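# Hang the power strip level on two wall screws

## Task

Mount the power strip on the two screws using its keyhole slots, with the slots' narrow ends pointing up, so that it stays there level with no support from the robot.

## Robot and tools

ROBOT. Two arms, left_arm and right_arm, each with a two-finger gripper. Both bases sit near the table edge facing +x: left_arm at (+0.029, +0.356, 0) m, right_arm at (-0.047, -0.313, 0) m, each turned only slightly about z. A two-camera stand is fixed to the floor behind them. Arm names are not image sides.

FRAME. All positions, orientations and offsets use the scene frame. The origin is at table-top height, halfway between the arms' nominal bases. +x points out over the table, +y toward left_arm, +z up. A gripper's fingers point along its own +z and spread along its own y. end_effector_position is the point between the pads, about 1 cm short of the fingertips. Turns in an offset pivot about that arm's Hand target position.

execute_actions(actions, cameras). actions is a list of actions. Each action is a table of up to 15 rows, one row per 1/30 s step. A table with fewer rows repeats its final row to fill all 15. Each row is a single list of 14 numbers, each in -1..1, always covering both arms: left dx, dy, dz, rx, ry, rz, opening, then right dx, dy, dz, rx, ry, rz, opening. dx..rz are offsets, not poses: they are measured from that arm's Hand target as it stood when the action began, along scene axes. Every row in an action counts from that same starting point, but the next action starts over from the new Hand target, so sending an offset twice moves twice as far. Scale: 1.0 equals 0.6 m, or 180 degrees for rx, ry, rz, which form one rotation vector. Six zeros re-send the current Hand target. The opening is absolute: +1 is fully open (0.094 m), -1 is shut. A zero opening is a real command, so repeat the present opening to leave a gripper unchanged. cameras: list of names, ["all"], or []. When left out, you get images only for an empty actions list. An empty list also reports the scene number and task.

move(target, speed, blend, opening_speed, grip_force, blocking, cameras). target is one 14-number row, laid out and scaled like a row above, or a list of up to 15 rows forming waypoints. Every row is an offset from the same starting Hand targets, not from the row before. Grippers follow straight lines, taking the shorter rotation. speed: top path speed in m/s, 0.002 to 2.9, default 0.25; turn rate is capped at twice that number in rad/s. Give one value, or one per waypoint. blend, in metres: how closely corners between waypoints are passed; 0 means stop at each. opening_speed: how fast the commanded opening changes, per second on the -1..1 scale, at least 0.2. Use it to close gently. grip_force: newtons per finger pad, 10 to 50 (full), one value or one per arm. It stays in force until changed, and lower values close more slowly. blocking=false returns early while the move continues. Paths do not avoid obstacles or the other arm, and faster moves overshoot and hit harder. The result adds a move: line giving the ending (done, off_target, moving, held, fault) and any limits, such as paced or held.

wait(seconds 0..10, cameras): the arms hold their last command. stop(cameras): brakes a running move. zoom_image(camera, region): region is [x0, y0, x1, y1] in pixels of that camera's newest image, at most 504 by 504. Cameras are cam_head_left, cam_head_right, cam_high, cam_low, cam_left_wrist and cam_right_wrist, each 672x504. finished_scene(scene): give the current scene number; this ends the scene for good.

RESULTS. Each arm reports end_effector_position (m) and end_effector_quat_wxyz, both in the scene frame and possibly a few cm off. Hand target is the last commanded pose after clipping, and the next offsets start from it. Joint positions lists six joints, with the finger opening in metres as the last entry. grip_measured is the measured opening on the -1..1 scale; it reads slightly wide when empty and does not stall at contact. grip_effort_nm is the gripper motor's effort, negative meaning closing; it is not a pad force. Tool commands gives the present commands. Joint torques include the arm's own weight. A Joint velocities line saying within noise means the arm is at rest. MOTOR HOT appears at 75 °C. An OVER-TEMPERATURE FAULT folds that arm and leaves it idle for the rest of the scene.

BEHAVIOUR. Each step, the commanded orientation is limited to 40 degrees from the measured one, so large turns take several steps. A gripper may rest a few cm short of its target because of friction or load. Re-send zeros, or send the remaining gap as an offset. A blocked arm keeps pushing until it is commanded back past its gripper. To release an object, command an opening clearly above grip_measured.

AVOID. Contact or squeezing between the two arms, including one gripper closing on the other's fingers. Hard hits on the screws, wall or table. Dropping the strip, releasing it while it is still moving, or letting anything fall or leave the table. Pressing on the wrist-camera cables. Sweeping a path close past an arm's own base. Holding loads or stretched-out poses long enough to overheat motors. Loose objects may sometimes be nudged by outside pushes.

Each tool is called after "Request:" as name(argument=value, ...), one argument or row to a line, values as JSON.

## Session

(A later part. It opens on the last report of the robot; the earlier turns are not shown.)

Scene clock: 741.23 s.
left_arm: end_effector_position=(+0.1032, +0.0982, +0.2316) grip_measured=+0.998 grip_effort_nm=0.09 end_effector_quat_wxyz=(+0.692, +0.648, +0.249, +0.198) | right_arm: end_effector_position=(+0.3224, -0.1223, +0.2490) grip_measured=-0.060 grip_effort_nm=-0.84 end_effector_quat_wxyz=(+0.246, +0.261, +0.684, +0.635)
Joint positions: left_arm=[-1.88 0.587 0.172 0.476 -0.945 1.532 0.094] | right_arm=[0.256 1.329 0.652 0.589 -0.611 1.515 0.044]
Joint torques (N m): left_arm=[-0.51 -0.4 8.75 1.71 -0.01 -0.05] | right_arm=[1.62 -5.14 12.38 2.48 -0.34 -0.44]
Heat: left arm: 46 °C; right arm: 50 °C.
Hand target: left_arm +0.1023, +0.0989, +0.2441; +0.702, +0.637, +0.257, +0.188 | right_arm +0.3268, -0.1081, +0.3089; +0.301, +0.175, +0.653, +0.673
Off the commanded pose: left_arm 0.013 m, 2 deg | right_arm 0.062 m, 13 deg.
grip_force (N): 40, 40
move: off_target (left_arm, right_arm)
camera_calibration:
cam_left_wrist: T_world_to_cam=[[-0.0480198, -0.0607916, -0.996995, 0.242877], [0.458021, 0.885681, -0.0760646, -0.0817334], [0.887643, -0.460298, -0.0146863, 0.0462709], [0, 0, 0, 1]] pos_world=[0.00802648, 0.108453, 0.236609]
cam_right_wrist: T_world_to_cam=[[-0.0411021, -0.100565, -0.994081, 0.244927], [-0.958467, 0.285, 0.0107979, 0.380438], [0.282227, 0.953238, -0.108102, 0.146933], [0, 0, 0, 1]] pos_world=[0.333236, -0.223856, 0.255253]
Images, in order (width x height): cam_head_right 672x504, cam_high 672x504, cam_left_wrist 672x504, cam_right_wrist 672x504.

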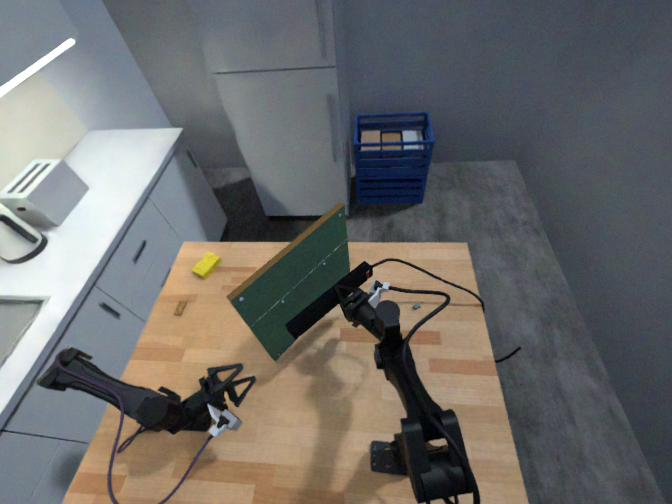

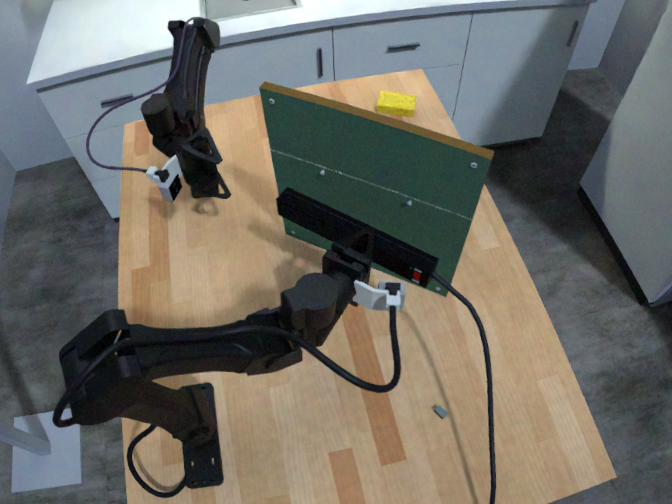

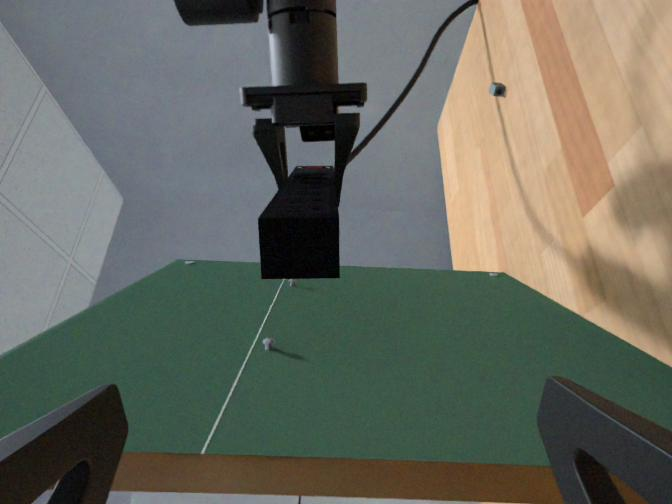

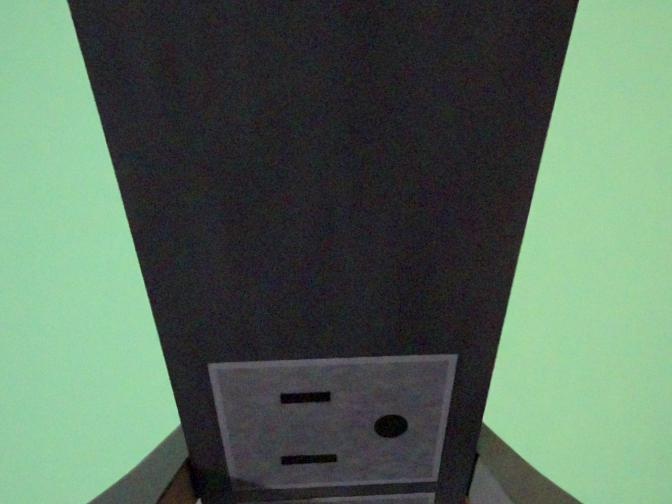

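Request:
move(
  target=[0,0,0,0,0,0,1,0.019,0.05,0.055,0,0,0,-0.35],
  speed=0.1,
  cameras=["cam_left_wrist","cam_right_wrist"],
)

Request:
zoom_image(
  camera="cam_left_wrist",
  region=[220, 140, 400, 380],
)

Scene clock: 762.53 s.
left_arm: end_effector_position=(+0.1033, +0.0982, +0.2316) grip_measured=+0.998 grip_effort_nm=0.09 end_effector_quat_wxyz=(+0.692, +0.648, +0.249, +0.198) | right_arm: end_effector_position=(+0.3366, -0.0915, +0.2824) grip_measured=-0.060 grip_effort_nm=-0.84 end_effector_quat_wxyz=(+0.249, +0.254, +0.686, +0.635)
Joint positions: left_arm=[-1.88 0.587 0.172 0.475 -0.946 1.532 0.094] | right_arm=[0.35 1.371 0.821 0.47 -0.523 1.512 0.044]
Joint torques (N m): left_arm=[-0.54 -0.44 8.72 1.7 -0.02 -0.05] | right_arm=[1.43 -5.65 12.66 2.42 -0.28 -0.52]
Heat: left arm: 44 °C; right arm: 56 °C.
Hand target: left_arm +0.1024, +0.0989, +0.2441; +0.702, +0.637, +0.257, +0.188 | right_arm +0.3383, -0.0782, +0.3421; +0.301, +0.174, +0.653, +0.673
Off the commanded pose: left_arm 0.013 m, 2 deg | right_arm 0.061 m, 12 deg.
grip_force (N): 40, 40
move: off_target (left_arm, right_arm)
camera_calibration:
cam_left_wrist: T_world_to_cam=[[-0.0480024, -0.060467, -0.997015, 0.242752], [0.45731, 0.886075, -0.0757564, -0.0818972], [0.888011, -0.459581, -0.0148816, 0.0461469], [0, 0, 0, 1]] pos_world=[0.00812606, 0.108454, 0.23651]
cam_right_wrist: T_world_to_cam=[[-0.0279037, -0.107924, -0.993767, 0.276565], [-0.960381, 0.27867, -0.00329746, 0.389009], [0.277289, 0.954304, -0.111424, 0.119882], [0, 0, 0, 1]] pos_world=[0.348073, -0.192961, 0.289482]
Images, in order (width x height): cam_left_wrist 672x504, cam_right_wrist 672x504.

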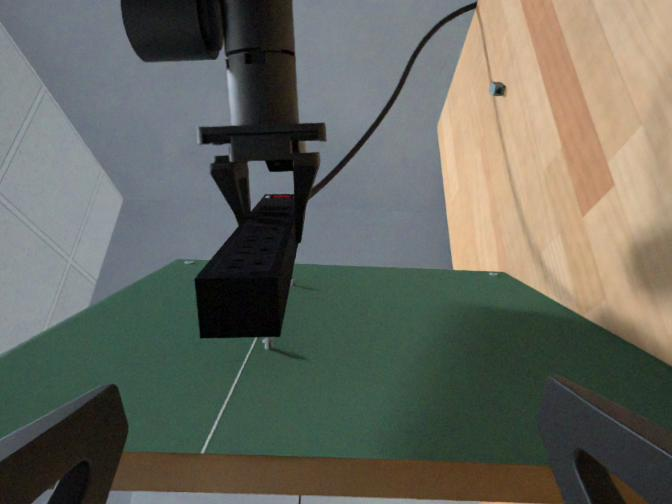

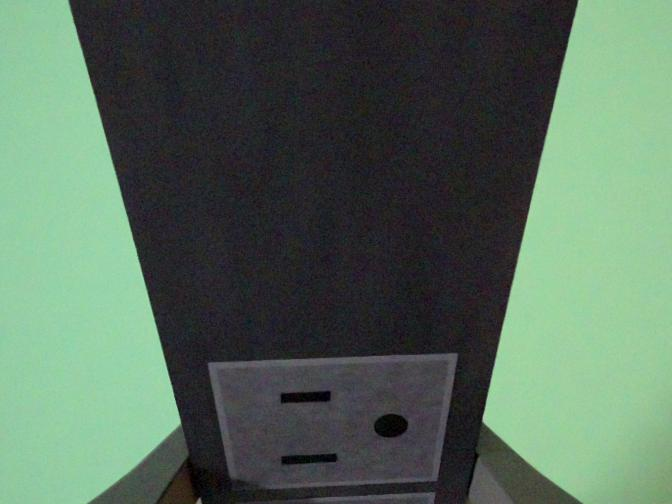

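Scaled by 2.100.

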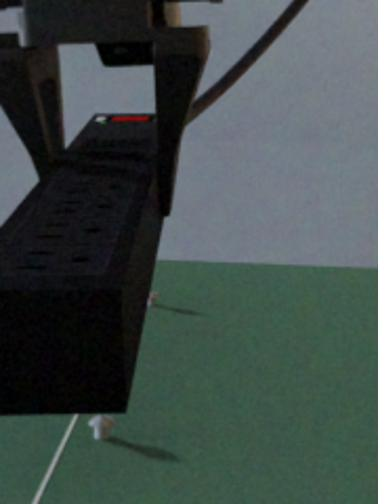

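Request:
move(
  target=[0,0,0,0,0,0,1,0.026,0.026,0.0,0,0,0,-0.35],
  speed=0.08,
  cameras=["cam_left_wrist"],
)

Request:
zoom_image(
  camera="cam_left_wrist",
  region=[170, 240, 330, 370],
)

Scene clock: 771.90 s.
left_arm: end_effector_position=(+0.1033, +0.0982, +0.2316) grip_measured=+0.998 grip_effort_nm=0.09 end_effector_quat_wxyz=(+0.692, +0.648, +0.249, +0.198) | right_arm: end_effector_position=(+0.3518, -0.0800, +0.2770) grip_measured=-0.060 grip_effort_nm=-0.84 end_effector_quat_wxyz=(+0.249, +0.262, +0.689, +0.628)
Joint positions: left_arm=[-1.88 0.587 0.172 0.475 -0.946 1.532 0.094] | right_arm=[0.378 1.443 0.877 0.468 -0.483 1.51 0.044]
Joint torques (N m): left_arm=[-0.49 -0.39 8.75 1.69 -0.02 -0.04] | right_arm=[1.81 -6.16 12.81 2.52 -0.35 -0.51]
Heat: left arm: 44 °C; right arm: 54 °C.
Hand target: left_arm +0.1024, +0.0989, +0.2441; +0.702, +0.637, +0.257, +0.188 | right_arm +0.3539, -0.0627, +0.3420; +0.301, +0.175, +0.653, +0.673
Off the commanded pose: left_arm 0.013 m, 2 deg | right_arm 0.067 m, 13 deg.
grip_force (N): 40, 40
move: off_target (left_arm, right_arm)
camera_calibration:
cam_left_wrist: T_world_to_cam=[[-0.0480024, -0.060467, -0.997015, 0.242752], [0.45731, 0.886075, -0.0757564, -0.0818972], [0.888011, -0.459581, -0.0148816, 0.0461469], [0, 0, 0, 1]] pos_world=[0.00812606, 0.108454, 0.23651]
Images, in order (width x height): cam_left_wrist 672x504.

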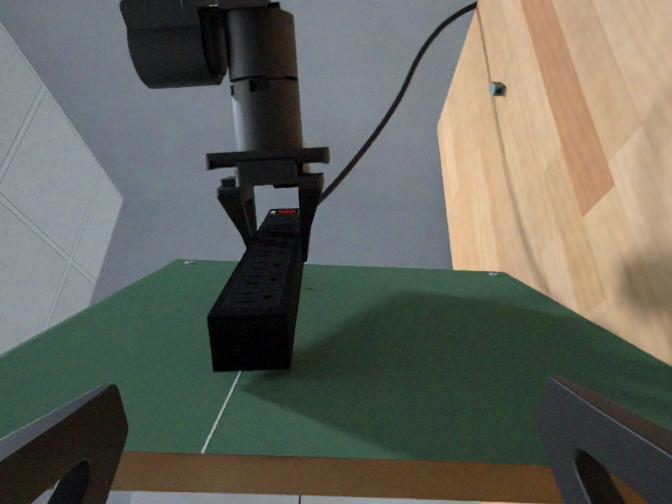

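Scaled by 3.150.

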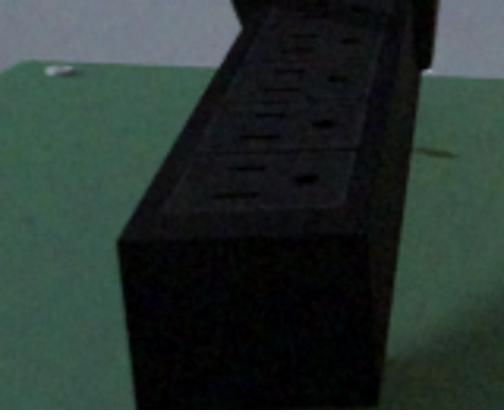

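Request:
move(
  target=[0,0,0,0,0,0,1,0.010,0.0075,0.012,0,0,0,-0.35],
  speed=0.08,
  cameras=["cam_left_wrist"],
)

Request:
zoom_image(
  camera="cam_left_wrist",
  region=[190, 270, 330, 400],
)

Scene clock: 777.63 s.
left_arm: end_effector_position=(+0.1033, +0.0982, +0.2316) grip_measured=+0.998 grip_effort_nm=0.09 end_effector_quat_wxyz=(+0.692, +0.648, +0.249, +0.198) | right_arm: end_effector_position=(+0.3579, -0.0751, +0.2869) grip_measured=-0.060 grip_effort_nm=-0.84 end_effector_quat_wxyz=(+0.253, +0.257, +0.688, +0.630)
Joint positions: left_arm=[-1.88 0.587 0.172 0.475 -0.946 1.532 0.094] | right_arm=[0.385 1.462 0.926 0.447 -0.478 1.506 0.044]
Joint torques (N m): left_arm=[-0.51 -0.42 8.73 1.7 -0.02 -0.04] | right_arm=[1.74 -6.16 13.07 2.47 -0.34 -0.47]
Heat: left arm: 44 °C; right arm: 54 °C.
Hand target: left_arm +0.1024, +0.0989, +0.2441; +0.702, +0.637, +0.257, +0.188 | right_arm +0.3599, -0.0581, +0.3491; +0.301, +0.174, +0.653, +0.673
Off the commanded pose: left_arm 0.013 m, 2 deg | right_arm 0.065 m, 13 deg.
grip_force (N): 40, 40
move: off_target (left_arm, right_arm)
camera_calibration:
cam_left_wrist: T_world_to_cam=[[-0.0480024, -0.060467, -0.997015, 0.242752], [0.45731, 0.886075, -0.0757564, -0.0818972], [0.888011, -0.459581, -0.0148816, 0.0461469], [0, 0, 0, 1]] pos_world=[0.00812606, 0.108454, 0.23651]
Images, in order (width x height): cam_left_wrist 672x504.

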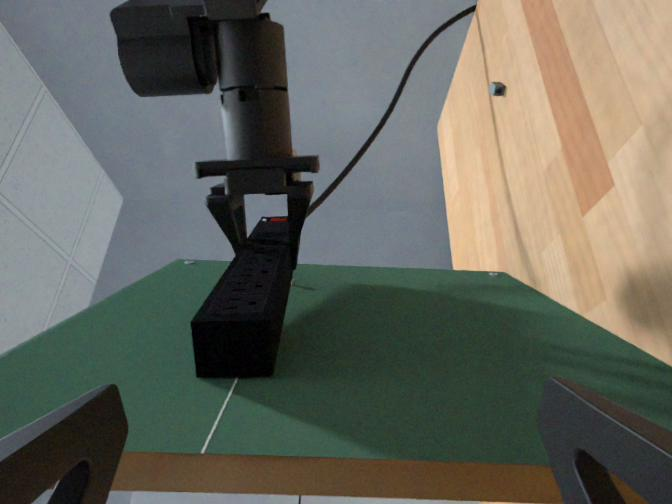

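Scaled by 3.600.

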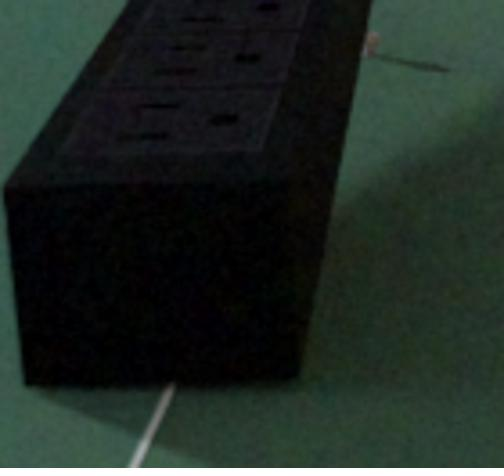

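Request:
move(
  target=[0,0,0,0,0,0,1,-0.009,-0.010,-0.027,0.022,0.025,0,-0.35],
  speed=0.08,
  cameras=["cam_left_wrist"],
)

Request:
zoom_image(
  camera="cam_left_wrist",
  region=[190, 200, 360, 400],
)

Scene clock: 789.73 s.
left_arm: end_effector_position=(+0.1033, +0.0982, +0.2316) grip_measured=+0.998 grip_effort_nm=0.09 end_effector_quat_wxyz=(+0.692, +0.648, +0.249, +0.198) | right_arm: end_effector_position=(+0.3582, -0.0735, +0.2925) grip_measured=-0.060 grip_effort_nm=-0.83 end_effector_quat_wxyz=(+0.234, +0.272, +0.673, +0.647)
Joint positions: left_arm=[-1.88 0.587 0.172 0.475 -0.946 1.532 0.094] | right_arm=[0.385 1.468 0.926 0.483 -0.486 1.58 0.044]
Joint torques (N m): left_arm=[-0.5 -0.43 8.76 1.69 -0.02 -0.04] | right_arm=[1.2 -6.41 7.97 2.72 -0.25 -0.18]
Heat: left arm: 43 °C; right arm: 55 °C.
Hand target: left_arm +0.1024, +0.0989, +0.2441; +0.702, +0.637, +0.257, +0.188 | right_arm +0.3545, -0.0641, +0.3330; +0.269, +0.211, +0.641, +0.688
Off the commanded pose: left_arm 0.013 m, 2 deg | right_arm 0.042 m, 10 deg.
grip_force (N): 40, 40
move: off_target (left_arm, right_arm)
camera_calibration:
cam_left_wrist: T_world_to_cam=[[-0.0480024, -0.060467, -0.997015, 0.242752], [0.45731, 0.886075, -0.0757564, -0.0818972], [0.888011, -0.459581, -0.0148816, 0.0461469], [0, 0, 0, 1]] pos_world=[0.00812606, 0.108454, 0.23651]
Images, in order (width x height): cam_left_wrist 672x504.

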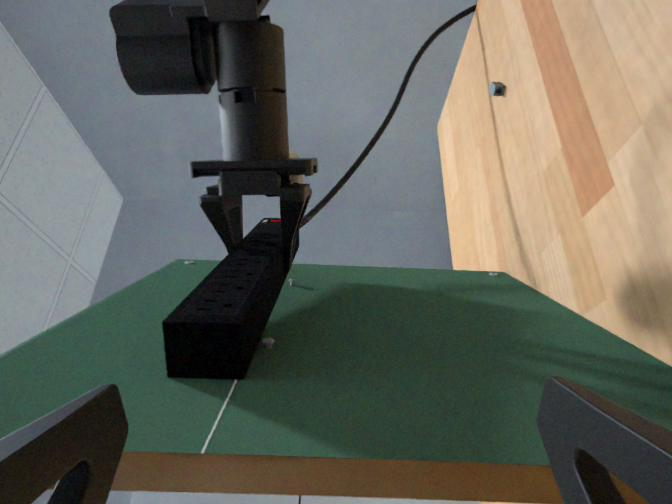

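Scaled by 2.520.

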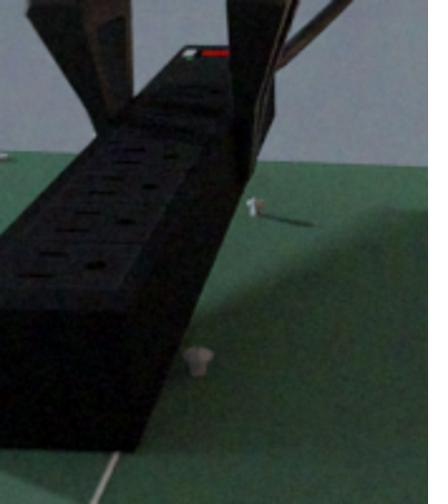

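Request:
move(
  target=[0,0,0,0,0,0,1,-0.003,-0.006,-0.034,0,0,0,-0.35],
  speed=0.08,
  cameras=["cam_left_wrist"],
)

Request:
zoom_image(
  camera="cam_left_wrist",
  region=[190, 200, 360, 400],
)

Scene clock: 797.37 s.
left_arm: end_effector_position=(+0.1033, +0.0982, +0.2316) grip_measured=+0.998 grip_effort_nm=0.09 end_effector_quat_wxyz=(+0.692, +0.648, +0.249, +0.198) | right_arm: end_effector_position=(+0.3575, -0.0736, +0.2879) grip_measured=-0.060 grip_effort_nm=-0.84 end_effector_quat_wxyz=(+0.240, +0.266, +0.659, +0.662)
Joint positions: left_arm=[-1.88 0.587 0.172 0.475 -0.946 1.532 0.094] | right_arm=[0.385 1.486 0.875 0.6 -0.487 1.602 0.044]
Joint torques (N m): left_arm=[-0.49 -0.39 8.73 1.69 -0.02 -0.04] | right_arm=[0.47 -6.04 6.99 2.44 -0.27 -0.41]
Heat: left arm: 43 °C; right arm: 57 °C.
Hand target: left_arm +0.1024, +0.0989, +0.2441; +0.702, +0.637, +0.257, +0.188 | right_arm +0.3527, -0.0677, +0.3126; +0.269, +0.211, +0.641, +0.688
Off the commanded pose: left_arm 0.013 m, 2 deg | right_arm 0.026 m, 8 deg.
grip_force (N): 40, 40
move: off_target (left_arm, right_arm)
camera_calibration:
cam_left_wrist: T_world_to_cam=[[-0.0480024, -0.060467, -0.997015, 0.242752], [0.45731, 0.886075, -0.0757564, -0.0818972], [0.888011, -0.459581, -0.0148816, 0.0461469], [0, 0, 0, 1]] pos_world=[0.00812606, 0.108454, 0.23651]
Images, in order (width x height): cam_left_wrist 672x504.

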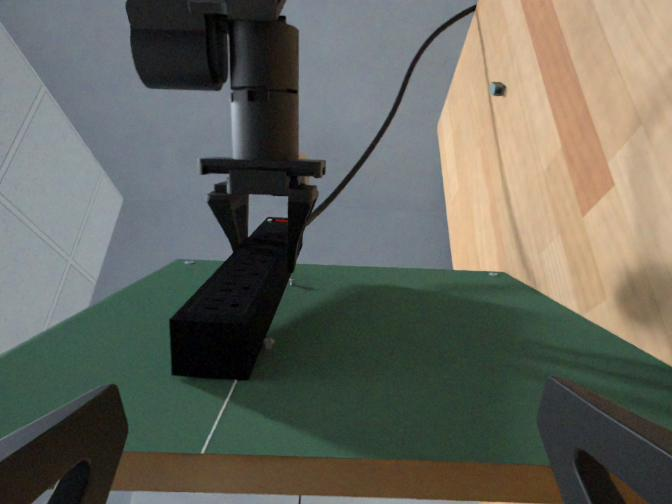

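Scaled by 2.520.

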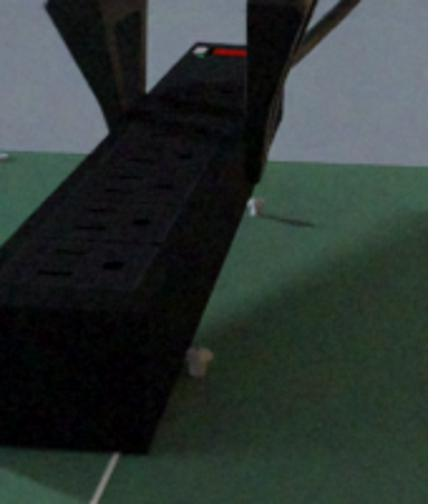

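Request:
move(
  target=[0,0,0,0,0,0,1,-0.003,-0.004,-0.029,0,0,0,-0.35],
  speed=0.08,
  cameras=["cam_left_wrist"],
)

Request:
zoom_image(
  camera="cam_left_wrist",
  region=[190, 200, 360, 400],
)

Scene clock: 803.47 s.
left_arm: end_effector_position=(+0.1033, +0.0982, +0.2316) grip_measured=+0.998 grip_effort_nm=0.09 end_effector_quat_wxyz=(+0.692, +0.648, +0.249, +0.198) | right_arm: end_effector_position=(+0.3564, -0.0748, +0.2859) grip_measured=-0.061 grip_effort_nm=-0.84 end_effector_quat_wxyz=(+0.247, +0.259, +0.643, +0.677)
Joint positions: left_arm=[-1.88 0.587 0.172 0.475 -0.946 1.532 0.094] | right_arm=[0.384 1.505 0.829 0.721 -0.487 1.624 0.044]
Joint torques (N m): left_arm=[-0.51 -0.39 8.73 1.7 -0.02 -0.05] | right_arm=[0.17 -5.46 6.05 2.08 -0.35 -0.61]
Heat: left arm: 43 °C; right arm: 56 °C.
Hand target: left_arm +0.1024, +0.0989, +0.2441; +0.702, +0.637, +0.257, +0.188 | right_arm +0.3509, -0.0701, +0.2952; +0.269, +0.211, +0.641, +0.688
Off the commanded pose: left_arm 0.013 m, 2 deg | right_arm 0.012 m, 6 deg.
grip_force (N): 40, 40
move: off_target (left_arm, right_arm)
camera_calibration:
cam_left_wrist: T_world_to_cam=[[-0.0480024, -0.060467, -0.997015, 0.242752], [0.45731, 0.886075, -0.0757564, -0.0818972], [0.888011, -0.459581, -0.0148816, 0.0461469], [0, 0, 0, 1]] pos_world=[0.00812606, 0.108454, 0.23651]
Images, in order (width x height): cam_left_wrist 672x504.

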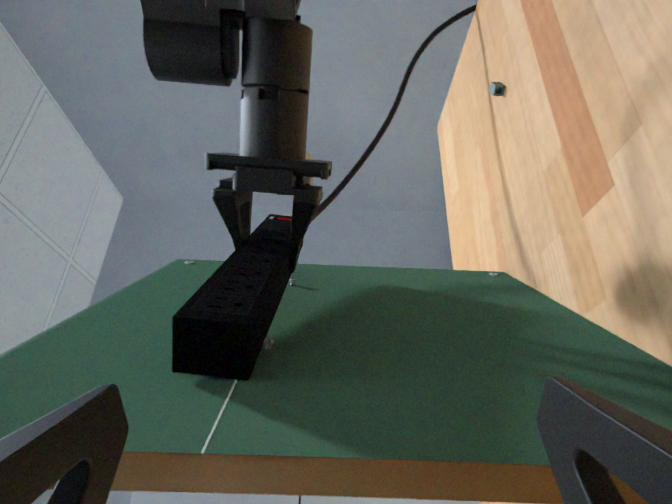

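Scaled by 2.520.

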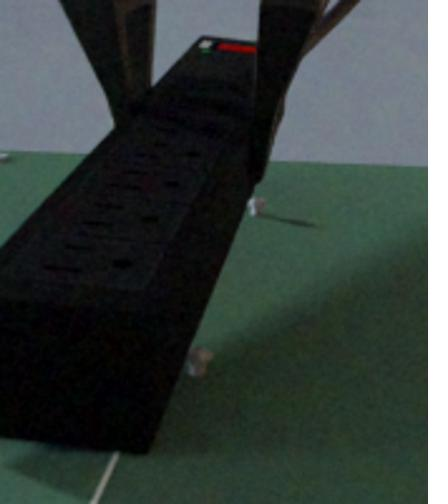

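Request:
move(
  target=[
    [0,0,0,0,0,0,1,0,0,0.02,0,0,0,-0.35],
    [0,0,0,0,0,0,1,-0.03,-0.033,0.02,0,0,0,-0.35],
  ],
  speed=0.1,
  cameras=["cam_left_wrist"],
)

Request:
zoom_image(
  camera="cam_left_wrist",
  region=[150, 190, 330, 390],
)

Scene clock: 814.57 s.
left_arm: end_effector_position=(+0.1033, +0.0982, +0.2316) grip_measured=+0.998 grip_effort_nm=0.09 end_effector_quat_wxyz=(+0.692, +0.648, +0.249, +0.198) | right_arm: end_effector_position=(+0.3474, -0.0938, +0.2599) grip_measured=-0.061 grip_effort_nm=-0.83 end_effector_quat_wxyz=(+0.229, +0.285, +0.665, +0.651)
Joint positions: left_arm=[-1.88 0.587 0.172 0.475 -0.946 1.532 0.094] | right_arm=[0.338 1.45 0.765 0.632 -0.522 1.611 0.044]
Joint torques (N m): left_arm=[-0.53 -0.42 8.75 1.7 -0.01 -0.03] | right_arm=[0.31 -9.83 7.05 2.32 -0.41 -0.46]
Heat: left arm: 43 °C; right arm: 56 °C.
Hand target: left_arm +0.1024, +0.0989, +0.2441; +0.702, +0.637, +0.257, +0.188 | right_arm +0.3328, -0.0898, +0.3070; +0.269, +0.211, +0.641, +0.687
Off the commanded pose: left_arm 0.013 m, 2 deg | right_arm 0.050 m, 11 deg.
grip_force (N): 40, 40
move: off_target (left_arm, right_arm)
camera_calibration:
cam_left_wrist: T_world_to_cam=[[-0.0480024, -0.060467, -0.997015, 0.242752], [0.45731, 0.886075, -0.0757564, -0.0818972], [0.888011, -0.459581, -0.0148816, 0.0461469], [0, 0, 0, 1]] pos_world=[0.00812606, 0.108454, 0.23651]
Images, in order (width x height): cam_left_wrist 672x504.

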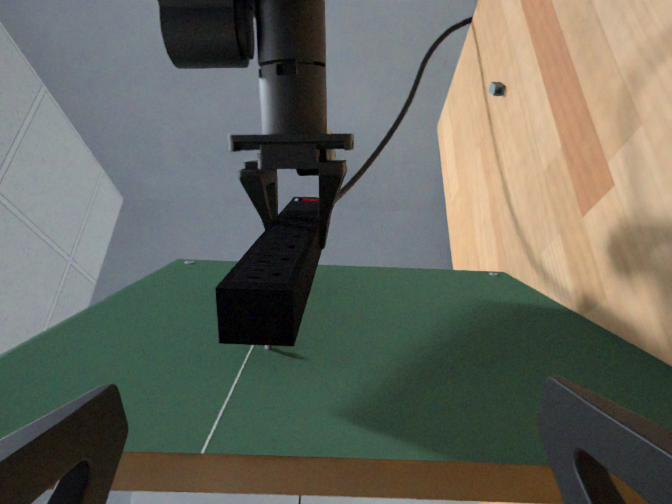

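Scaled by 2.520.

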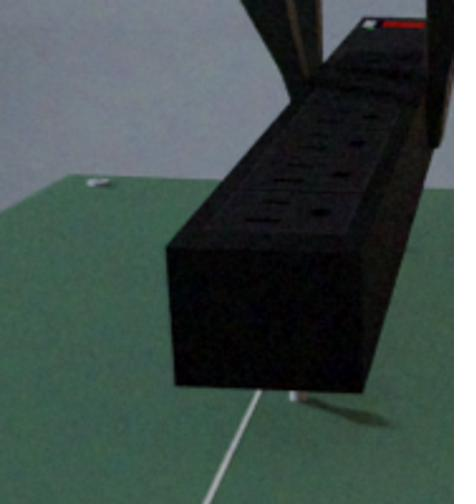

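Request:
move(
  target=[0,0,0,0,0,0,1,0.001,0.026,0.02,-0.0033,-0.0037,0,-0.35],
  speed=0.08,
  cameras=["cam_left_wrist","cam_high","cam_head_right"],
)

Request:
zoom_image(
  camera="cam_left_wrist",
  region=[150, 190, 330, 390],
)

Request:
zoom_image(
  camera="cam_high",
  region=[260, 130, 480, 310],
)

Request:
zoom_image(
  camera="cam_head_right",
  region=[220, 200, 400, 370],
)

Scene clock: 834.40 s.
left_arm: end_effector_position=(+0.1033, +0.0982, +0.2316) grip_measured=+0.998 grip_effort_nm=0.09 end_effector_quat_wxyz=(+0.692, +0.648, +0.249, +0.198) | right_arm: end_effector_position=(+0.3421, -0.0845, +0.2501) grip_measured=-0.061 grip_effort_nm=-0.84 end_effector_quat_wxyz=(+0.221, +0.291, +0.678, +0.638)
Joint positions: left_arm=[-1.88 0.587 0.172 0.475 -0.946 1.532 0.094] | right_arm=[0.373 1.444 0.765 0.579 -0.49 1.595 0.044]
Joint torques (N m): left_arm=[-0.49 -0.36 8.75 1.7 -0.01 -0.04] | right_arm=[1.54 -9.92 10.06 2.38 -0.32 -0.51]
Heat: left arm: 42 °C; right arm: 60 °C.
Hand target: left_arm +0.1024, +0.0989, +0.2441; +0.702, +0.637, +0.257, +0.188 | right_arm +0.3335, -0.0743, +0.3190; +0.273, +0.206, +0.643, +0.685
Off the commanded pose: left_arm 0.013 m, 2 deg | right_arm 0.070 m, 13 deg.
grip_force (N): 40, 40
move: off_target (left_arm, right_arm)
camera_calibration:
cam_left_wrist: T_world_to_cam=[[-0.0480024, -0.060467, -0.997015, 0.242752], [0.45731, 0.886075, -0.0757564, -0.0818972], [0.888011, -0.459581, -0.0148816, 0.0461469], [0, 0, 0, 1]] pos_world=[0.00812606, 0.108454, 0.23651]
Images, in order (width x height): cam_head_right 672x504, cam_high 672x504, cam_left_wrist 672x504.

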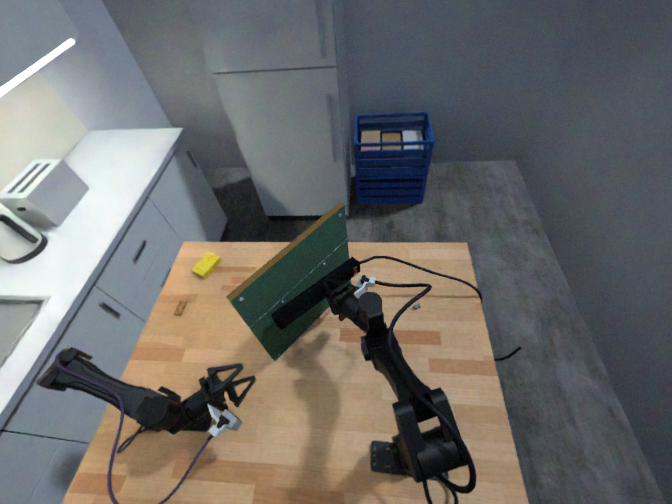

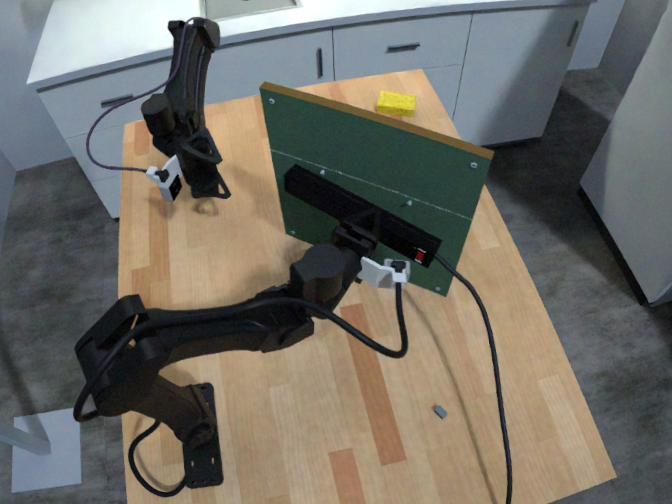

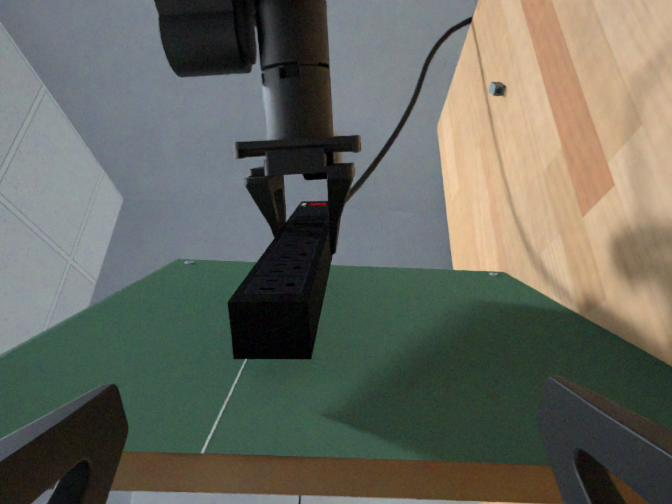

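Scaled by 2.520.

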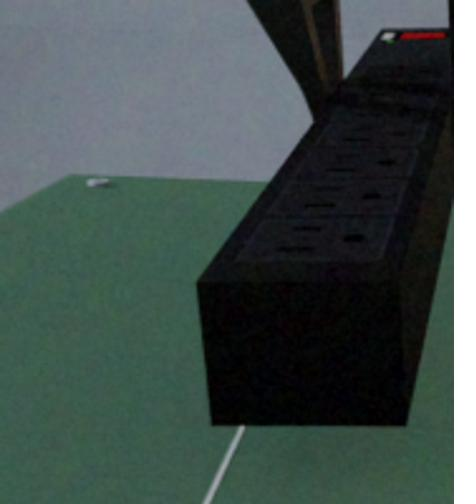

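Scaled by 2.291.

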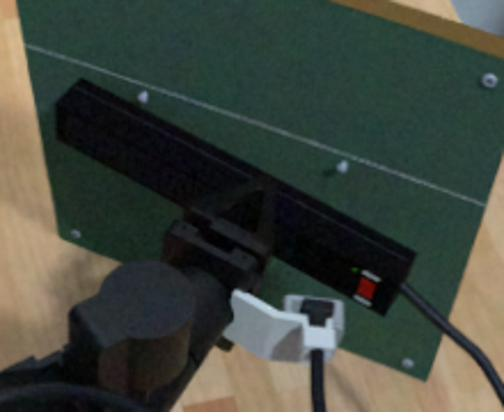

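Scaled by 2.800.

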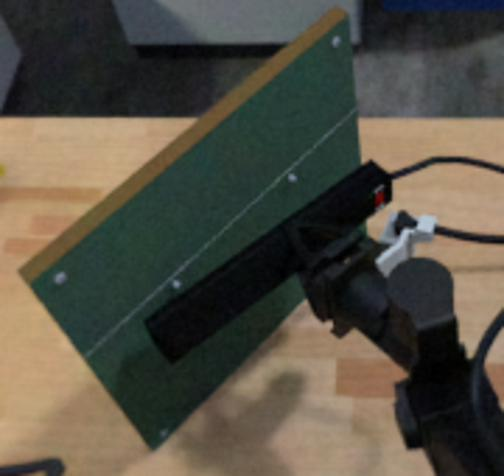

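Request:
move(
  target=[0,0,0,0,0,0,1,0.0,0.045,0.03,0,0,0.044,-0.35],
  speed=0.08,
  cameras=["cam_left_wrist","cam_high"],
)

Request:
zoom_image(
  camera="cam_left_wrist",
  region=[150, 190, 330, 390],
)

Request:
zoom_image(
  camera="cam_high",
  region=[260, 130, 480, 310],
)

Scene clock: 864.57 s.
left_arm: end_effector_position=(+0.1033, +0.0982, +0.2316) grip_measured=+0.998 grip_effort_nm=0.09 end_effector_quat_wxyz=(+0.692, +0.648, +0.249, +0.198) | right_arm: end_effector_position=(+0.3367, -0.0654, +0.2767) grip_measured=-0.068 grip_effort_nm=-0.84 end_effector_quat_wxyz=(+0.190, +0.250, +0.686, +0.656)
Joint positions: left_arm=[-1.88 0.587 0.172 0.475 -0.946 1.532 0.094] | right_arm=[0.384 1.452 0.862 0.511 -0.586 1.595 0.044]
Joint torques (N m): left_arm=[-0.53 -0.4 8.75 1.7 -0.01 -0.05] | right_arm=[1.83 -6.11 12.72 2.42 -0.53 -0.35]
Heat: left arm: 42 °C; right arm: 58 °C.
Hand target: left_arm +0.1024, +0.0989, +0.2441; +0.702, +0.637, +0.257, +0.188 | right_arm +0.3334, -0.0472, +0.3372; +0.225, +0.161, +0.655, +0.703
Off the commanded pose: left_arm 0.013 m, 2 deg | right_arm 0.063 m, 13 deg.
grip_force (N): 40, 40
move: off_target (left_arm, right_arm)
camera_calibration:
cam_left_wrist: T_world_to_cam=[[-0.0480024, -0.060467, -0.997015, 0.242752], [0.45731, 0.886075, -0.0757564, -0.0818972], [0.888011, -0.459581, -0.0148816, 0.0461469], [0, 0, 0, 1]] pos_world=[0.00812606, 0.108454, 0.23651]
Images, in order (width x height): cam_high 672x504, cam_left_wrist 672x504.

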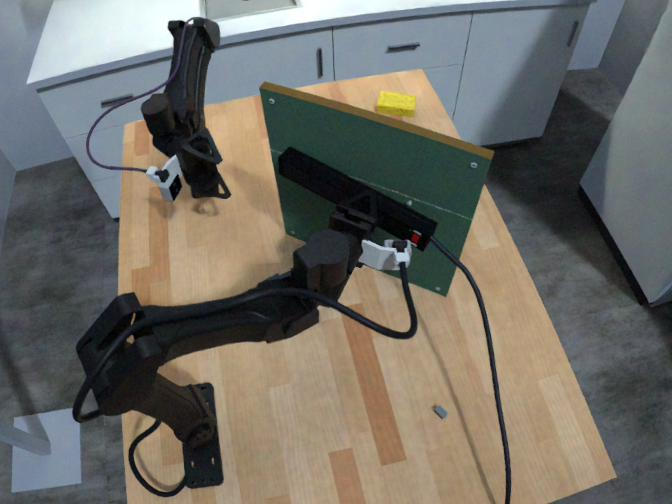

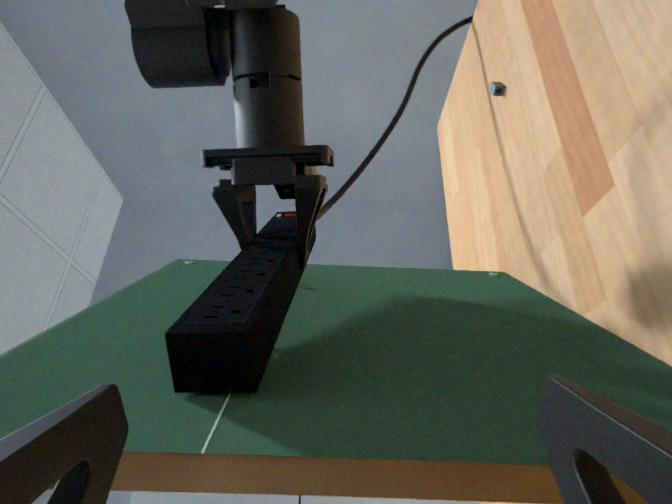

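Scaled by 2.520.

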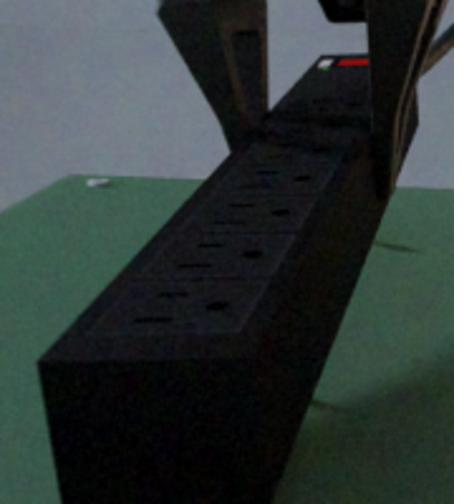

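Scaled by 2.291.

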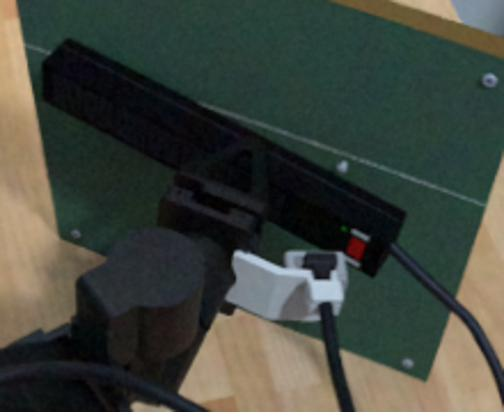

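Request:
move(
  target=[0,0,0,0,0,0,1,-0.008,-0.01,-0.016,-0.0087,-0.011,0.036,-0.35],
  speed=0.08,
  cameras=["cam_left_wrist","cam_high"],
)

Request:
zoom_image(
  camera="cam_left_wrist",
  region=[150, 190, 330, 410],
)

Request:
zoom_image(
  camera="cam_high",
  region=[260, 130, 480, 310],
)

Scene clock: 899.20 s.
left_arm: end_effector_position=(+0.1033, +0.0982, +0.2316) grip_measured=+0.998 grip_effort_nm=0.09 end_effector_quat_wxyz=(+0.692, +0.648, +0.249, +0.198) | right_arm: end_effector_position=(+0.3281, -0.0651, +0.2686) grip_measured=-0.068 grip_effort_nm=-0.84 end_effector_quat_wxyz=(+0.149, +0.205, +0.700, +0.668)
Joint positions: left_arm=[-1.88 0.587 0.172 0.475 -0.946 1.532 0.094] | right_arm=[0.334 1.49 0.862 0.539 -0.764 1.574 0.044]
Joint torques (N m): left_arm=[-0.5 -0.42 8.75 1.69 -0.02 -0.04] | right_arm=[0.65 -6.2 12.79 2.47 -0.56 -0.45]
Heat: left arm: 42 °C; right arm: 59 °C.
Hand target: left_arm +0.1024, +0.0989, +0.2441; +0.702, +0.637, +0.257, +0.188 | right_arm +0.3286, -0.0532, +0.3276; +0.199, +0.108, +0.669, +0.708
Off the commanded pose: left_arm 0.013 m, 2 deg | right_arm 0.060 m, 14 deg.
grip_force (N): 40, 40
move: off_target (left_arm, right_arm)
camera_calibration:
cam_left_wrist: T_world_to_cam=[[-0.0480024, -0.060467, -0.997015, 0.242752], [0.45731, 0.886075, -0.0757564, -0.0818972], [0.888011, -0.459581, -0.0148816, 0.0461469], [0, 0, 0, 1]] pos_world=[0.00812606, 0.108454, 0.23651]
Images, in order (width x height): cam_high 672x504, cam_left_wrist 672x504.

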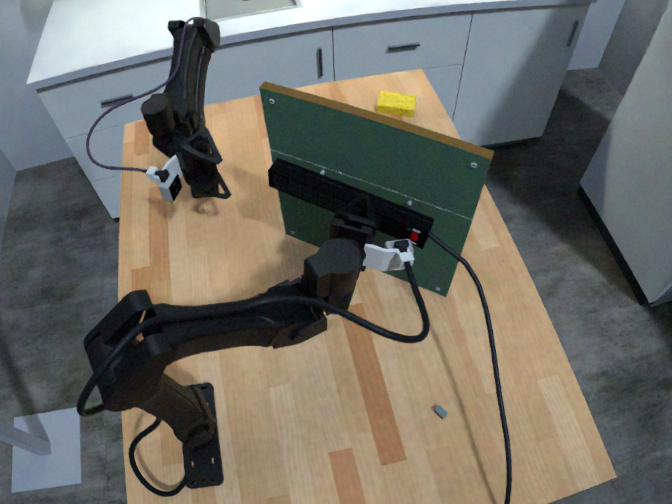

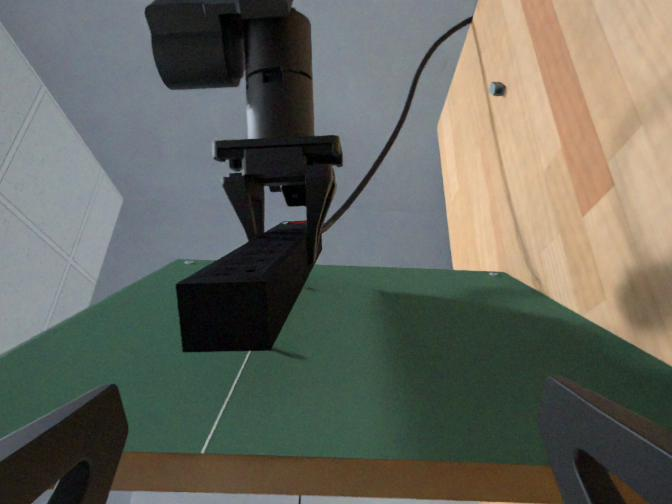

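Scaled by 2.291.

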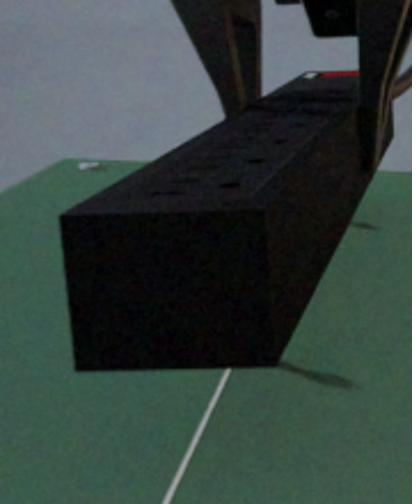

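Scaled by 2.291.

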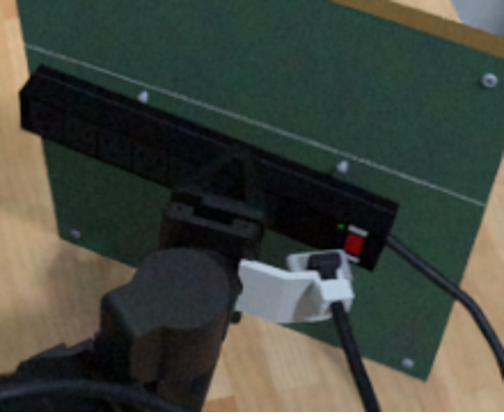

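Request:
move(
  target=[0,0,0,0,0,0,1,0.024,0.013,0.004,-0.0113,-0.0144,0,-0.35],
  speed=0.08,
  cameras=["cam_left_wrist","cam_high"],
)

Request:
zoom_image(
  camera="cam_left_wrist",
  region=[150, 190, 330, 410],
)

Request:
zoom_image(
  camera="cam_high",
  region=[260, 130, 480, 310],
)

Scene clock: 924.20 s.
left_arm: end_effector_position=(+0.1033, +0.0982, +0.2316) grip_measured=+0.998 grip_effort_nm=0.09 end_effector_quat_wxyz=(+0.692, +0.648, +0.249, +0.198) | right_arm: end_effector_position=(+0.3453, -0.0598, +0.2738) grip_measured=-0.068 grip_effort_nm=-0.84 end_effector_quat_wxyz=(+0.167, +0.185, +0.706, +0.663)
Joint positions: left_arm=[-1.88 0.587 0.172 0.475 -0.946 1.532 0.094] | right_arm=[0.334 1.551 0.943 0.519 -0.764 1.519 0.044]
Joint torques (N m): left_arm=[-0.51 -0.42 8.76 1.69 -0.02 -0.03] | right_arm=[1.42 -6.94 12.56 2.39 -0.52 -0.56]
Heat: left arm: 42 °C; right arm: 64 °C.
Hand target: left_arm +0.1024, +0.0989, +0.2441; +0.702, +0.637, +0.257, +0.188 | right_arm +0.3430, -0.0455, +0.3300; +0.216, +0.089, +0.677, +0.698
Off the commanded pose: left_arm 0.013 m, 2 deg | right_arm 0.058 m, 13 deg.
grip_force (N): 40, 40
move: off_target (left_arm, right_arm)
camera_calibration:
cam_left_wrist: T_world_to_cam=[[-0.0480024, -0.060467, -0.997015, 0.242752], [0.45731, 0.886075, -0.0757564, -0.0818972], [0.888011, -0.459581, -0.0148816, 0.0461469], [0, 0, 0, 1]] pos_world=[0.00812606, 0.108454, 0.23651]
Images, in order (width x height): cam_high 672x504, cam_left_wrist 672x504.

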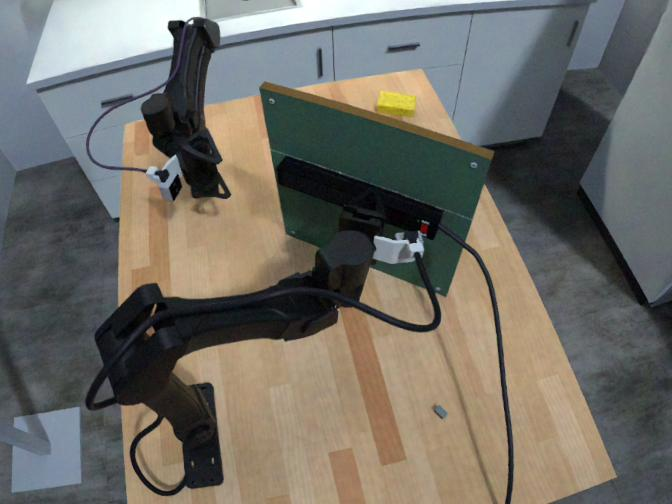

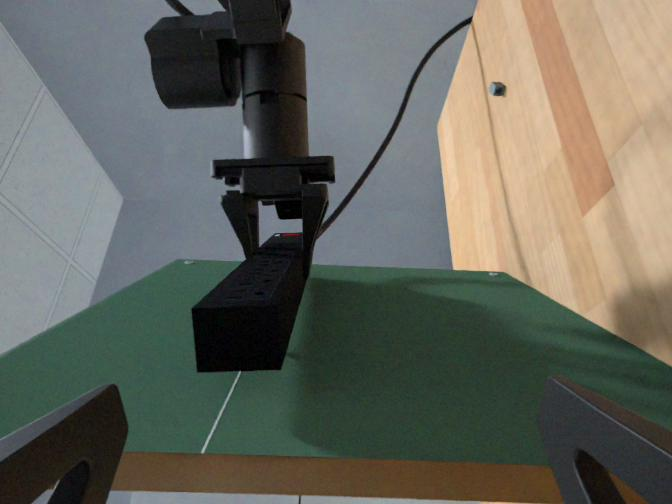

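Scaled by 2.291.

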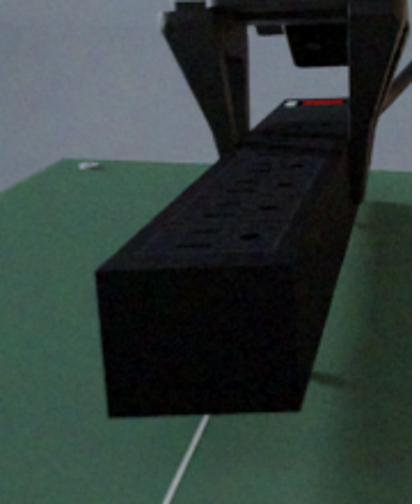

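Scaled by 2.291.

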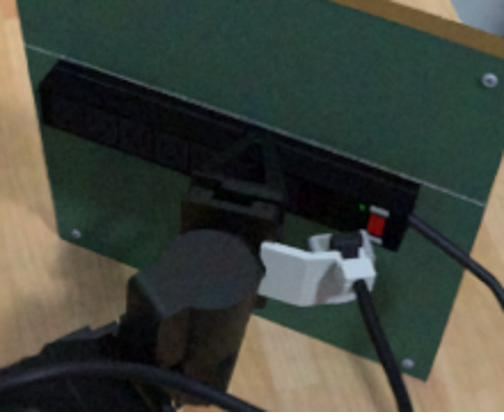

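Request:
move(
  target=[0,0,0,0,0,0,1,0.014,0.016,-0.008,0,0,0,-0.35],
  speed=0.06,
  cameras=["cam_left_wrist","cam_high"],
)

Request:
zoom_image(
  camera="cam_left_wrist",
  region=[150, 190, 330, 410],
)

Request:
zoom_image(
  camera="cam_high",
  region=[260, 130, 480, 310],
)

Scene clock: 946.97 s.
left_arm: end_effector_position=(+0.1033, +0.0982, +0.2316) grip_measured=+0.998 grip_effort_nm=0.09 end_effector_quat_wxyz=(+0.692, +0.648, +0.249, +0.198) | right_arm: end_effector_position=(+0.3504, -0.0547, +0.2658) grip_measured=-0.068 grip_effort_nm=-0.84 end_effector_quat_wxyz=(+0.161, +0.187, +0.710, +0.659)
Joint positions: left_arm=[-1.88 0.587 0.172 0.475 -0.946 1.532 0.094] | right_arm=[0.342 1.586 0.96 0.517 -0.762 1.513 0.044]
Joint torques (N m): left_arm=[-0.54 -0.43 8.75 1.69 -0.01 -0.04] | right_arm=[2.22 -6.87 13.09 2.5 -0.38 -0.49]
Heat: left arm: 42 °C; right arm: 66 °C.
Hand target: left_arm +0.1024, +0.0989, +0.2441; +0.702, +0.637, +0.257, +0.188 | right_arm +0.3514, -0.0358, +0.3250; +0.216, +0.089, +0.677, +0.698
Off the commanded pose: left_arm 0.013 m, 2 deg | right_arm 0.062 m, 14 deg.
grip_force (N): 40, 40
move: off_target (left_arm, right_arm)
camera_calibration:
cam_left_wrist: T_world_to_cam=[[-0.0480024, -0.060467, -0.997015, 0.242752], [0.45731, 0.886075, -0.0757564, -0.0818972], [0.888011, -0.459581, -0.0148816, 0.0461469], [0, 0, 0, 1]] pos_world=[0.00812606, 0.108454, 0.23651]
Images, in order (width x height): cam_high 672x504, cam_left_wrist 672x504.

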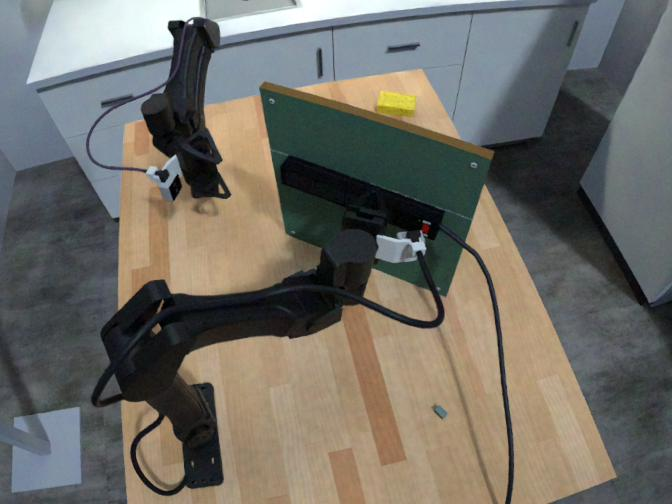

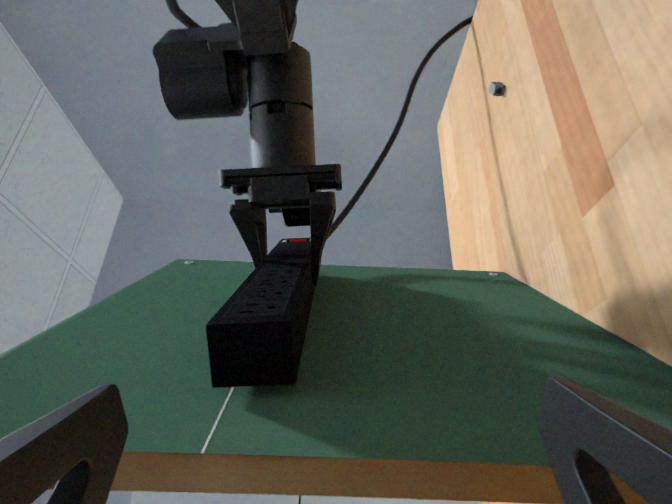

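Scaled by 2.291.

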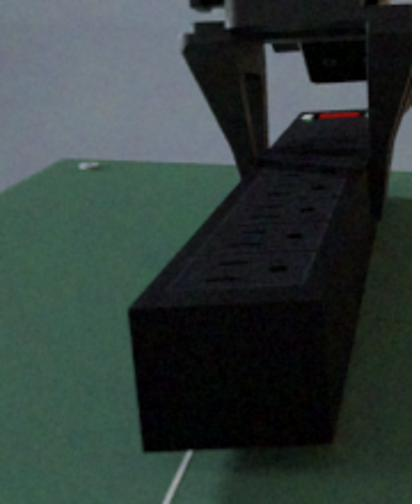

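Scaled by 2.291.

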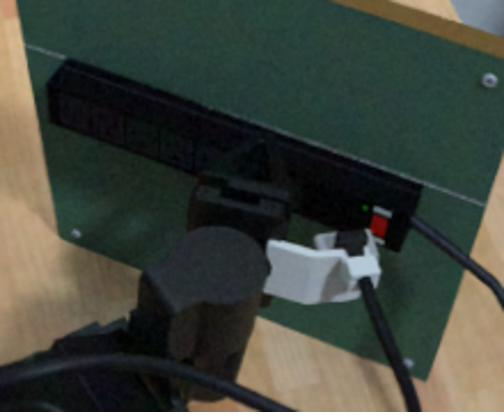

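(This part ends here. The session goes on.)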